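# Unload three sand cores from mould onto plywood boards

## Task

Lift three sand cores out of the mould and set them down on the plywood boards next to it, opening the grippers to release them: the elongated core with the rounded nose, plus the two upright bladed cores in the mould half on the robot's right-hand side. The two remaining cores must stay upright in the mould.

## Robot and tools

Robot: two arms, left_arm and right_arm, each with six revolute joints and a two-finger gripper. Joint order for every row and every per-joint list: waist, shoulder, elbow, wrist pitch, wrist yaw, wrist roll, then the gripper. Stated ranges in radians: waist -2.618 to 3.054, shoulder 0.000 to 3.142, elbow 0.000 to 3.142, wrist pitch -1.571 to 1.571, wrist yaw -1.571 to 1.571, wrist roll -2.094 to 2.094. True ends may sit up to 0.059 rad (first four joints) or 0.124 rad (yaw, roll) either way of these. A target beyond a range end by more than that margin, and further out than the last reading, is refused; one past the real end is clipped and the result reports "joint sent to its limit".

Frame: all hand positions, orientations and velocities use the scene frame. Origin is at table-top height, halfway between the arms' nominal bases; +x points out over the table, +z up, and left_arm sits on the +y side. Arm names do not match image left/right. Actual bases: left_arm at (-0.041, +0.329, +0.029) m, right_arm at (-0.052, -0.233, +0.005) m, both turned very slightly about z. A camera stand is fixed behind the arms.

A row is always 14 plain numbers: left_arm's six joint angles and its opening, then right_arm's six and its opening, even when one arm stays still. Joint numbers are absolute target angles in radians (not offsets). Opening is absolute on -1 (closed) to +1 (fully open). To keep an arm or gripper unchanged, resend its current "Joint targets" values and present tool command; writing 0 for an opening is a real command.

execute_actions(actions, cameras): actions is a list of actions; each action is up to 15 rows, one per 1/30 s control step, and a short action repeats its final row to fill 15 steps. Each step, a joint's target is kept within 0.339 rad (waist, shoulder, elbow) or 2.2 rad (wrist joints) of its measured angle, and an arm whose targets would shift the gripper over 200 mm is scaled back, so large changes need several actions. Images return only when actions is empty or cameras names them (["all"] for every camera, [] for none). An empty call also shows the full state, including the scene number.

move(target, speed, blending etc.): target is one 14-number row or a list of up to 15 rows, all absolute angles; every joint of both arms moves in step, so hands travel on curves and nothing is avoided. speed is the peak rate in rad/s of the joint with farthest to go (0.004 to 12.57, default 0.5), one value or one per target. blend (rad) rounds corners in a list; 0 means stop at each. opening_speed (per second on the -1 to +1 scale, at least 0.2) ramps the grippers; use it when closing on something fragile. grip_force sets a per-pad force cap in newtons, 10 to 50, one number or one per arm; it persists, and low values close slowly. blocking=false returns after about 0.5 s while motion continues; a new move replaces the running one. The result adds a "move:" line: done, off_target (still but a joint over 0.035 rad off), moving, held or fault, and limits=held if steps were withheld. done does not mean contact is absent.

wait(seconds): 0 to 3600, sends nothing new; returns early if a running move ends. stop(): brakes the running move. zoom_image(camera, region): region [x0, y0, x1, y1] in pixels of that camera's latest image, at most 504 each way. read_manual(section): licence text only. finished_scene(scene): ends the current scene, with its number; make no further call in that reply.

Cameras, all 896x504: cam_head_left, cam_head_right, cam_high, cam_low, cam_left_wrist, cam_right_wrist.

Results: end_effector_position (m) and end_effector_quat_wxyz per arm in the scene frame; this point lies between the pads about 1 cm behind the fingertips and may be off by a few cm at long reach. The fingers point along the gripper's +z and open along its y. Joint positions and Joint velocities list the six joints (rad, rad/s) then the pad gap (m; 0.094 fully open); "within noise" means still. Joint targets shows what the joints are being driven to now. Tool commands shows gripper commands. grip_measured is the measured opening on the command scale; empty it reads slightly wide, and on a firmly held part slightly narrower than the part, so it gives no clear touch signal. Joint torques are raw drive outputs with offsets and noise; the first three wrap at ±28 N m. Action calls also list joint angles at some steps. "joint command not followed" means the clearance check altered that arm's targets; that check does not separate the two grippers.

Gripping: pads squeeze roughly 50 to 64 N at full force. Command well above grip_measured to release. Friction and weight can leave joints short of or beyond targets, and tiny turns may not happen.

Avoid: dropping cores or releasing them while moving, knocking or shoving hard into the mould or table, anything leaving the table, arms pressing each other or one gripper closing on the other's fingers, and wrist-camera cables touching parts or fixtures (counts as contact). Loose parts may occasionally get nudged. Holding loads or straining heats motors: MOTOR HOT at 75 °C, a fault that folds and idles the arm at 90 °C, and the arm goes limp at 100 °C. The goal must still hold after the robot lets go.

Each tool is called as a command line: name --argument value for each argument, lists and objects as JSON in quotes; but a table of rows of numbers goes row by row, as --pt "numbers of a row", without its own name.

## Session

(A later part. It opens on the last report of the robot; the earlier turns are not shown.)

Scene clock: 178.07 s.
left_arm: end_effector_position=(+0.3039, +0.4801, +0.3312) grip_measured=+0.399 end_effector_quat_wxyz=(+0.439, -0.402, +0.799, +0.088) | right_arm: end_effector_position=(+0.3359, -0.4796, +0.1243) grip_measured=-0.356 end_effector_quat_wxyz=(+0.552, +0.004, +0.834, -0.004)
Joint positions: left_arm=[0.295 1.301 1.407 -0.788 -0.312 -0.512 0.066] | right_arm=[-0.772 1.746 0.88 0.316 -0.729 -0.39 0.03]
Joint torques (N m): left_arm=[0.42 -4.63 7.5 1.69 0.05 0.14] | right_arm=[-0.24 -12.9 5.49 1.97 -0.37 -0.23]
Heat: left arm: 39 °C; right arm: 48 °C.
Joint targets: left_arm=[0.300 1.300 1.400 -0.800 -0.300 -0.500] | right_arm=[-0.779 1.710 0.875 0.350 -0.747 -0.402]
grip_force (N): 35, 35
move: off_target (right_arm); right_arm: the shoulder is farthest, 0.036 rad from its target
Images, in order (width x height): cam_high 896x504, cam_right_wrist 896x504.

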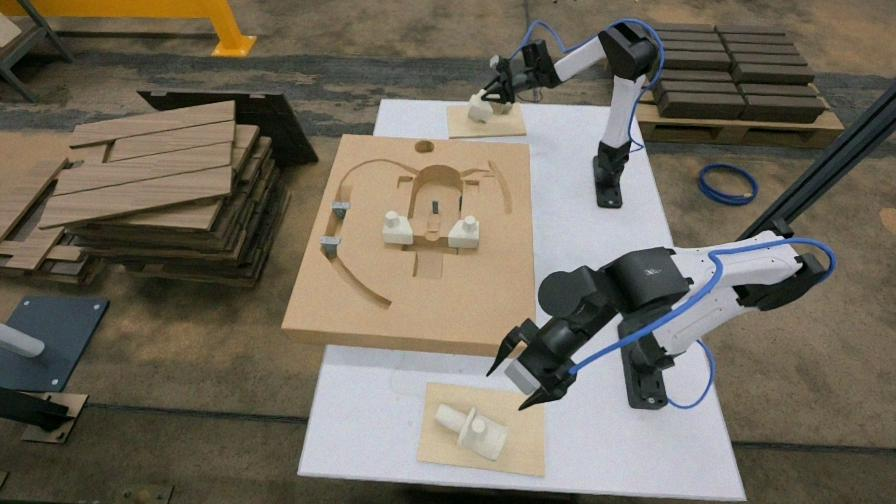

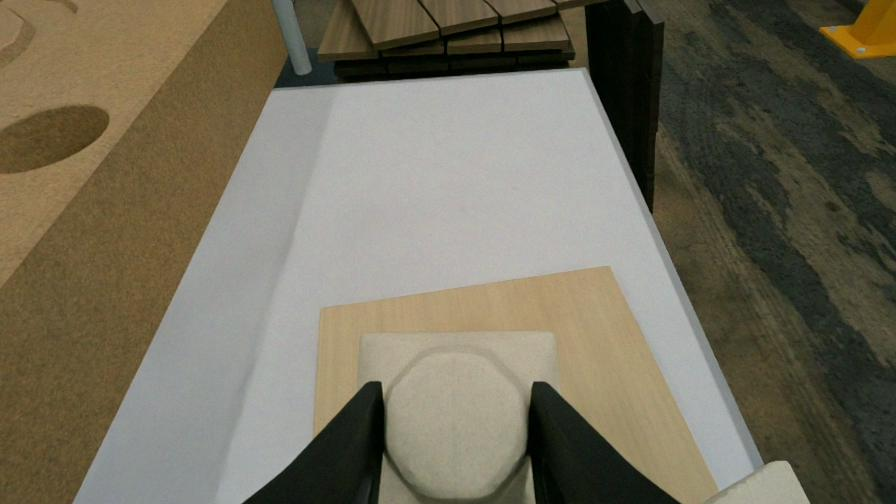

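move --target '[0.3,1.3,1.4,-0.8,-0.3,-0.5,0.4,-0.946,1.575,0.73,0.27,-0.883,-0.541,-1]' --speed 0.2 --grip_force 12 --cameras '["cam_right_wrist","cam_high"]'

zoom_image --camera "cam_high" --region '[420, 40, 560, 140]'

Scene clock: 196.67 s.
left_arm: end_effector_position=(+0.3039, +0.4801, +0.3312) grip_measured=+0.399 end_effector_quat_wxyz=(+0.439, -0.402, +0.799, +0.088) | right_arm: end_effector_position=(+0.2703, -0.4841, +0.1235) grip_measured=-0.344 end_effector_quat_wxyz=(+0.556, +0.000, +0.831, -0.019)
Joint positions: left_arm=[0.295 1.301 1.407 -0.788 -0.312 -0.512 0.066] | right_arm=[-0.94 1.609 0.733 0.257 -0.856 -0.529 0.031]
Joint torques (N m): left_arm=[0.43 -4.74 7.54 1.71 0.05 0.14] | right_arm=[-0.31 -11.08 5.59 1.66 -0.63 -0.18]
Heat: left arm: 39 °C; right arm: 47 °C.
Joint targets: left_arm=[0.300 1.300 1.400 -0.800 -0.300 -0.500] | right_arm=[-0.946 1.575 0.730 0.270 -0.883 -0.541]
grip_force (N): 12, 12
move: done
Images, in order (width x height): cam_high 896x504, cam_right_wrist 896x504.

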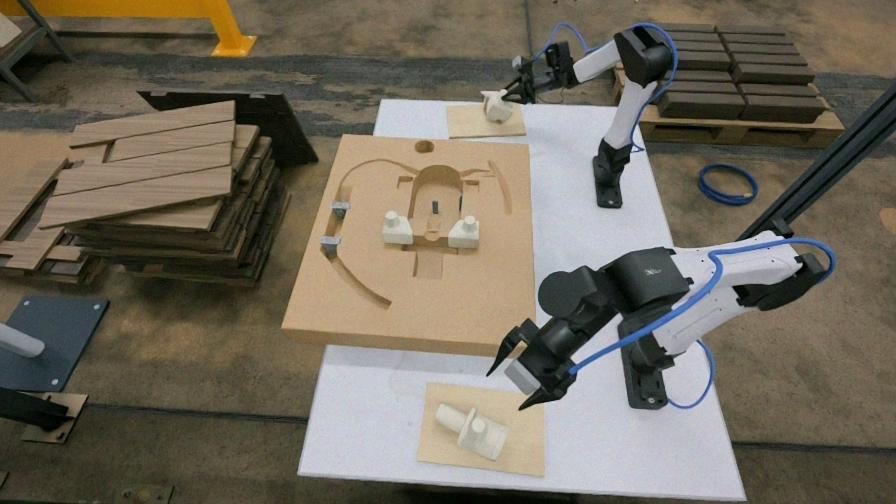

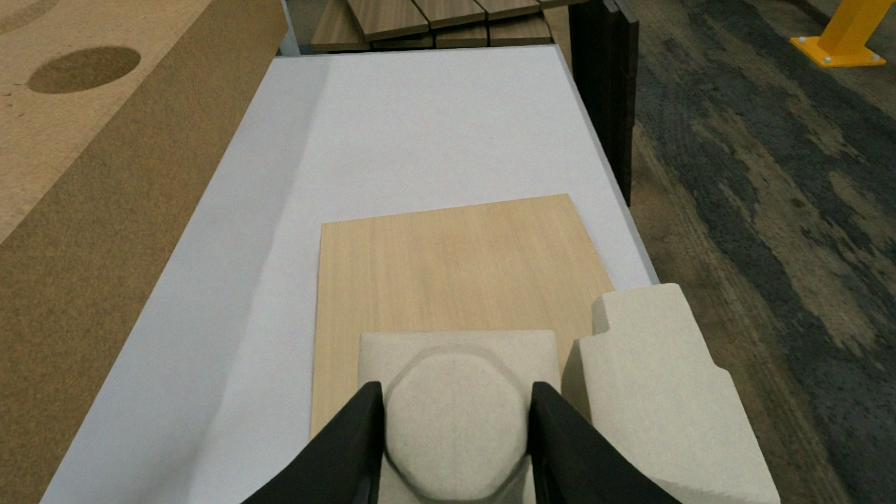

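Scaled by 3.600 from the camera's image (finer frame: 1280x720).

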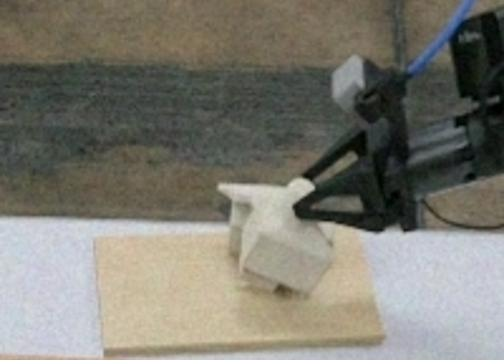

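move --pt "0.3 1.3 1.4 -0.8 -0.3 -0.5 0.4 -0.88 1.60 0.95 0.2 -0.85 -0.45 -1" --pt "0.3 1.3 1.4 -0.8 -0.3 -0.5 0.4 -0.70 1.93 0.88 1.15 -0.748 0.047 -1" --pt "0.3 1.3 1.4 -0.8 -0.3 -0.5 0.4 -0.70 2.12 0.85 1.36 -0.748 0.047 -1" --speed '[0.5,0.7,0.25]' --blend '[0.08,0.03,0]' --grip_force 40 --cameras '["cam_right_wrist","cam_high"]'

zoom_image --camera "cam_high" --region '[420, 40, 560, 140]'

Scene clock: 218.13 s.
left_arm: end_effector_position=(+0.3039, +0.4801, +0.3312) grip_measured=+0.399 end_effector_quat_wxyz=(+0.439, -0.402, +0.799, +0.088) | right_arm: end_effector_position=(+0.3854, -0.4787, +0.1259) grip_measured=-0.361 end_effector_quat_wxyz=(+0.705, +0.012, +0.709, +0.016)
Joint positions: left_arm=[0.295 1.301 1.407 -0.788 -0.312 -0.512 0.066] | right_arm=[-0.703 2.118 0.844 1.268 -0.759 0.036 0.03]
Joint torques (N m): left_arm=[0.4 -4.66 7.51 1.73 0.06 0.15] | right_arm=[0.65 -10.96 4.86 2.56 0.04 0.03]
Heat: left arm: 38 °C; right arm: 47 °C.
Joint targets: left_arm=[0.300 1.300 1.400 -0.800 -0.300 -0.500] | right_arm=[-0.700 2.120 0.850 1.360 -0.748 0.047]
grip_force (N): 40, 40
move: off_target (right_arm); right_arm: the wrist pitch is farthest, 0.092 rad from its target
Images, in order (width x height): cam_high 896x504, cam_right_wrist 896x504.

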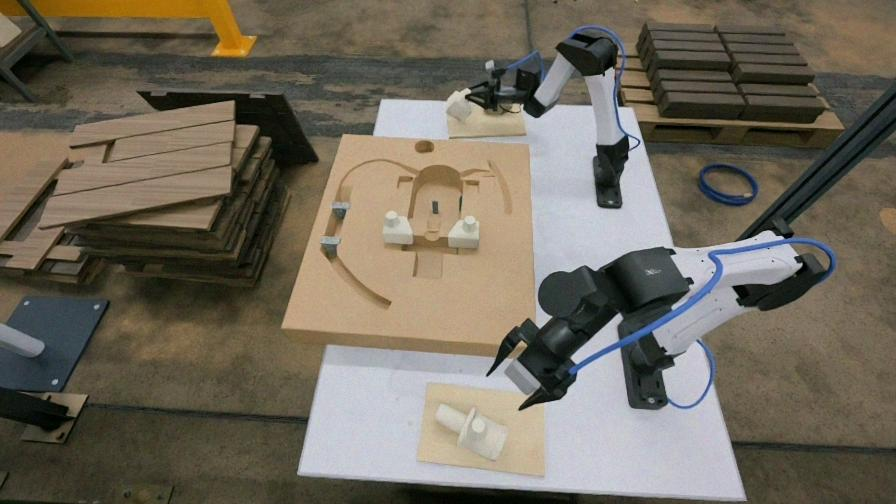

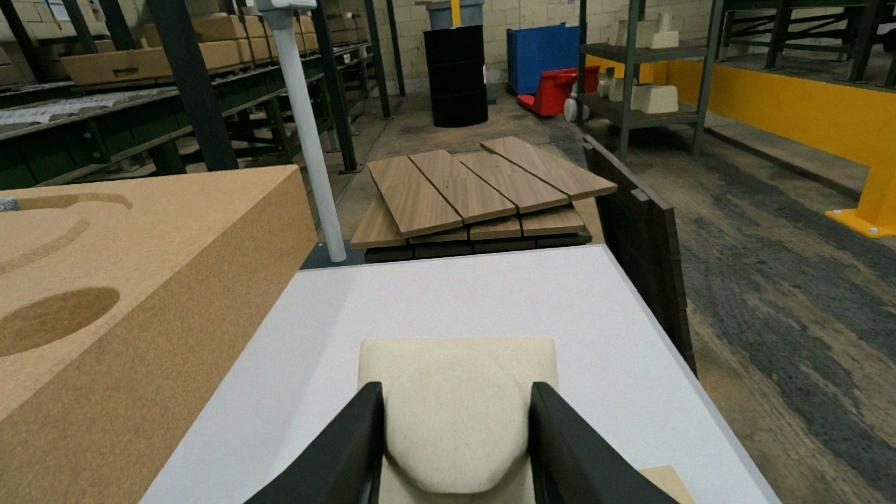

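Scaled by 3.600 from the camera's image (finer frame: 1280x720).

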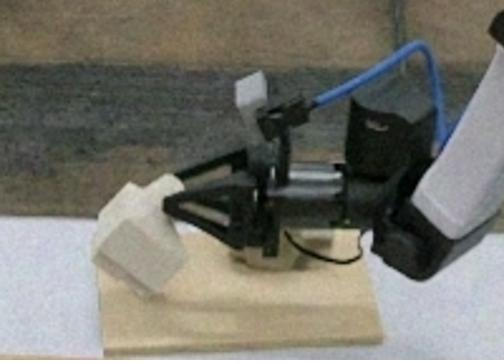

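move --pt "0.3 1.3 1.4 -0.8 -0.3 -0.5 0.4 -0.746 1.949 0.791 0.98 -0.784 -0.151 -1" --pt "0.3 1.3 1.4 -0.8 -0.3 -0.5 0.4 -0.766 1.79 0.883 0.31 -0.716 -0.434 -1" --speed '[0.25,0.35]' --blend '[0.03,0]' --grip_force 12 --cameras '["cam_right_wrist","cam_high"]'

zoom_image --camera "cam_high" --region '[420, 40, 560, 140]'

Scene clock: 243.30 s.
left_arm: end_effector_position=(+0.3039, +0.4801, +0.3312) grip_measured=+0.399 end_effector_quat_wxyz=(+0.439, -0.402, +0.799, +0.088) | right_arm: end_effector_position=(+0.3408, -0.4734, +0.1112) grip_measured=-0.346 end_effector_quat_wxyz=(+0.556, -0.018, +0.831, +0.004)
Joint positions: left_arm=[0.295 1.301 1.407 -0.788 -0.312 -0.512 0.066] | right_arm=[-0.763 1.794 0.871 0.367 -0.76 -0.419 0.031]
Joint torques (N m): left_arm=[0.44 -4.68 7.56 1.69 0.05 0.12] | right_arm=[0.03 -10.19 6.69 1.1 0.2 -0.26]
Motor temperatures (°C): left_arm=[23 38 38 38 22 22 25] | right_arm=[25 49 36 42 21 24 23]
Heat: left arm: 38 °C; right arm: 49 °C.
Joint targets: left_arm=[0.300 1.300 1.400 -0.800 -0.300 -0.500] | right_arm=[-0.766 1.790 0.883 0.310 -0.716 -0.434]
grip_force (N): 12, 12
move: off_target (right_arm); right_arm: the wrist pitch is farthest, 0.057 rad from its target
Images, in order (width x height): cam_high 896x504, cam_right_wrist 896x504.

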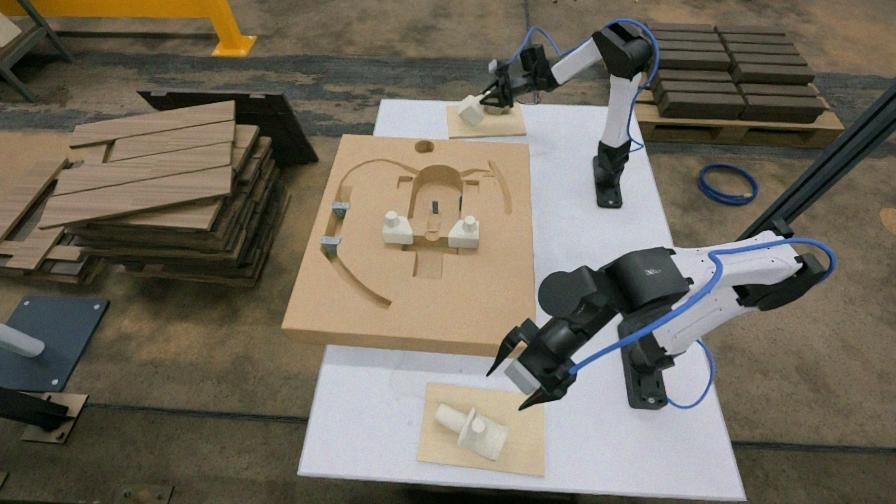

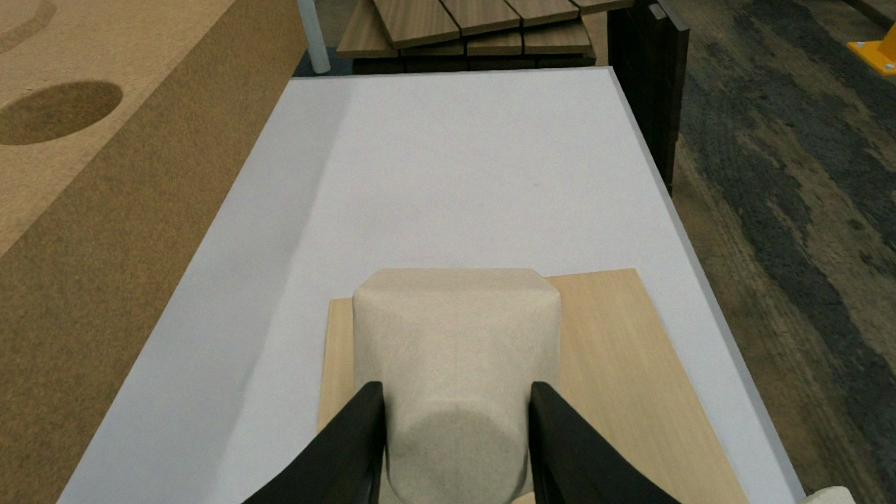

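Scaled by 3.600 from the camera's image (finer frame: 1280x720).

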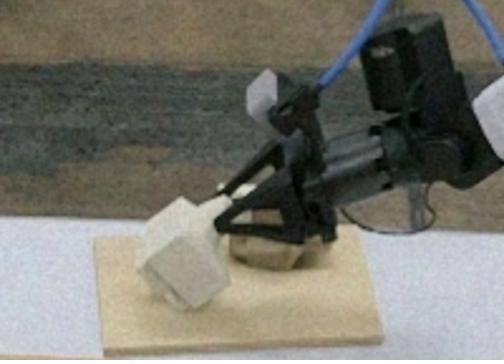

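Hinge slips now. Continue down.

move --pt "0.3 1.3 1.4 -0.8 -0.3 -0.5 0.4 -0.755 1.786 1.0 -0.10 -0.581 -0.586 -1" --pt "0.3 1.3 1.4 -0.8 -0.3 -0.5 0.4 -0.738 1.83 1.055 -0.24 -0.484 -0.642 -1" --speed '[0.35,0.25]' --blend '[0.03,0]' --cameras '["cam_right_wrist","cam_high"]'

zoom_image --camera "cam_high" --region '[420, 40, 560, 140]'

Scene clock: 248.63 s.
left_arm: end_effector_position=(+0.3039, +0.4801, +0.3312) grip_measured=+0.399 end_effector_quat_wxyz=(+0.439, -0.402, +0.799, +0.088) | right_arm: end_effector_position=(+0.3102, -0.4823, +0.0661) grip_measured=-0.355 end_effector_quat_wxyz=(+0.380, +0.007, +0.925, -0.006)
Joint positions: left_arm=[0.295 1.301 1.407 -0.788 -0.312 -0.512 0.066] | right_arm=[-0.749 1.806 1.048 -0.198 -0.514 -0.617 0.03]
Joint torques (N m): left_arm=[0.46 -4.74 7.57 1.72 0.05 0.14] | right_arm=[1.32 -7.61 6.37 0.91 0.05 -0.31]
Heat: left arm: 39 °C; right arm: 48 °C.
Joint targets: left_arm=[0.300 1.300 1.400 -0.800 -0.300 -0.500] | right_arm=[-0.738 1.830 1.055 -0.240 -0.484 -0.642]
grip_force (N): 12, 12
move: off_target (right_arm); right_arm: the wrist pitch is farthest, 0.042 rad from its target
Images, in order (width x height): cam_high 896x504, cam_right_wrist 896x504.

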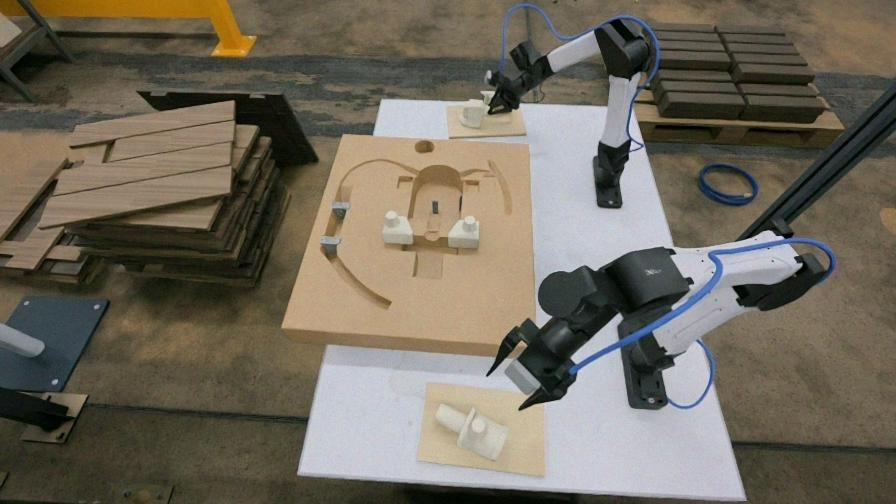

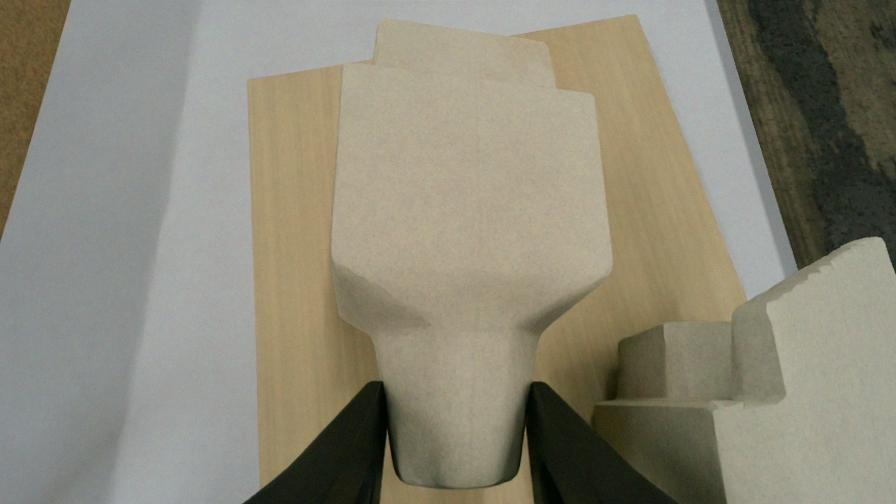

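Scaled by 3.600 from the camera's image (finer frame: 1280x720).

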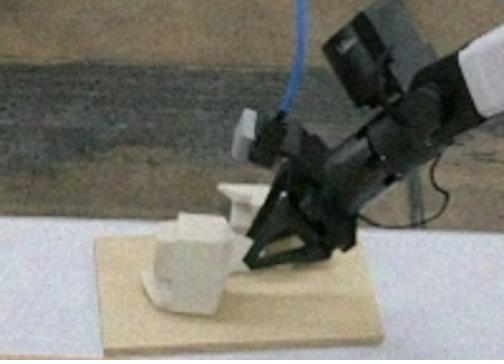

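move --pt "0.3 1.3 1.4 -0.8 -0.3 -0.5 0.4 -0.738 1.825 1.055 -0.24 -0.49 -0.64 0.1" --pt "0.3 1.3 1.4 -0.8 -0.3 -0.5 0.4 -0.738 1.66 1.15 -0.42 -0.484 -0.642 0.1" --speed '[0.2,0.5]' --opening_speed 1.0 --cameras '["cam_right_wrist","cam_high","cam_low"]'

zoom_image --camera "cam_high" --region '[400, 350, 580, 480]'

Scene clock: 255.93 s.
left_arm: end_effector_position=(+0.3039, +0.4801, +0.3312) grip_measured=+0.399 end_effector_quat_wxyz=(+0.439, -0.402, +0.799, +0.088) | right_arm: end_effector_position=(+0.3022, -0.4753, +0.1238) grip_measured=+0.098 end_effector_quat_wxyz=(+0.377, +0.001, +0.926, -0.019)
Joint positions: left_arm=[0.295 1.301 1.407 -0.788 -0.312 -0.512 0.066] | right_arm=[-0.743 1.67 1.135 -0.411 -0.492 -0.628 0.052]
Joint torques (N m): left_arm=[0.4 -4.64 7.54 1.71 0.06 0.13] | right_arm=[0.69 -9.91 7.47 1.29 -0.2 -0.2]
Heat: left arm: 39 °C; right arm: 47 °C.
Joint targets: left_arm=[0.300 1.300 1.400 -0.800 -0.300 -0.500] | right_arm=[-0.738 1.660 1.150 -0.420 -0.484 -0.642]
grip_force (N): 12, 12
move: done
Images, in order (width x height): cam_high 896x504, cam_low 896x504, cam_right_wrist 896x504.

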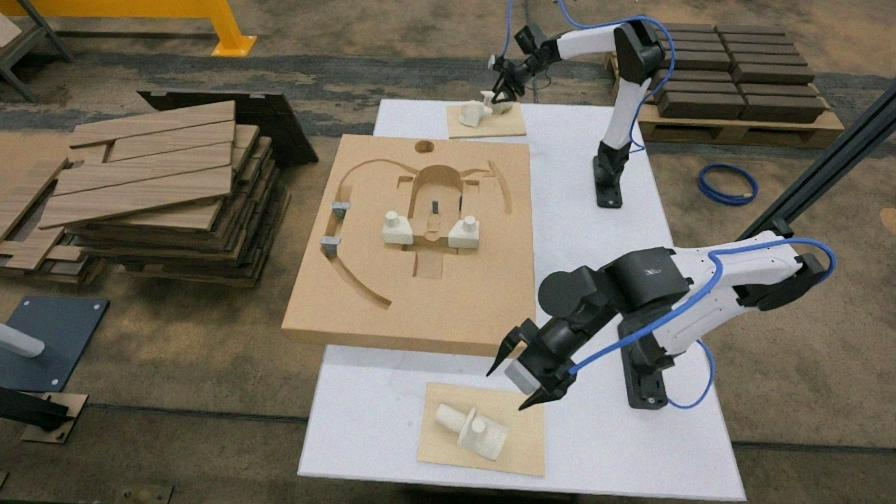

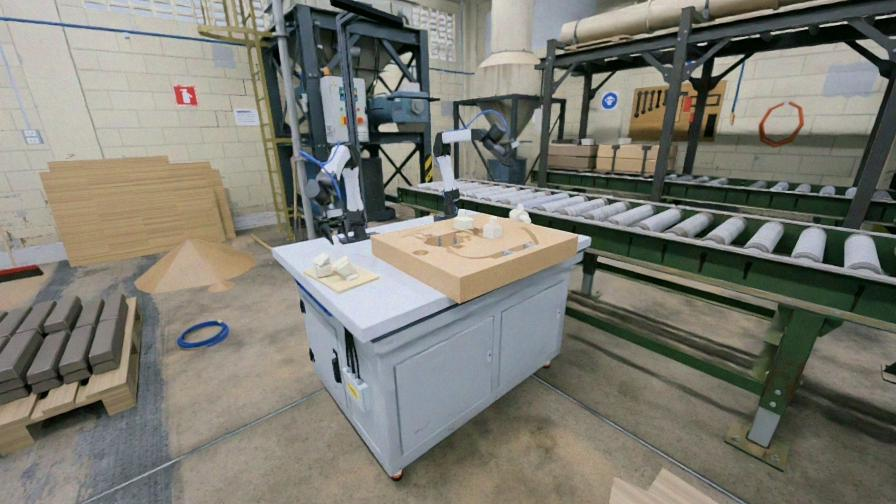

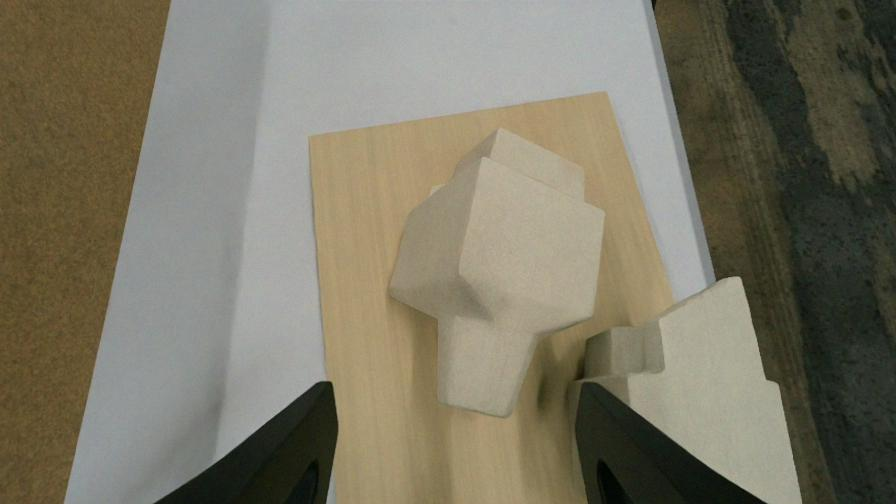

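Scaled by 2.800 from the camera's image (finer frame: 1280x720).

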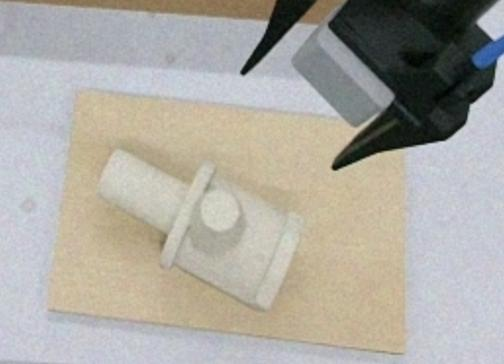

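finished_scene --scene 2

The scene is finished: the task was done.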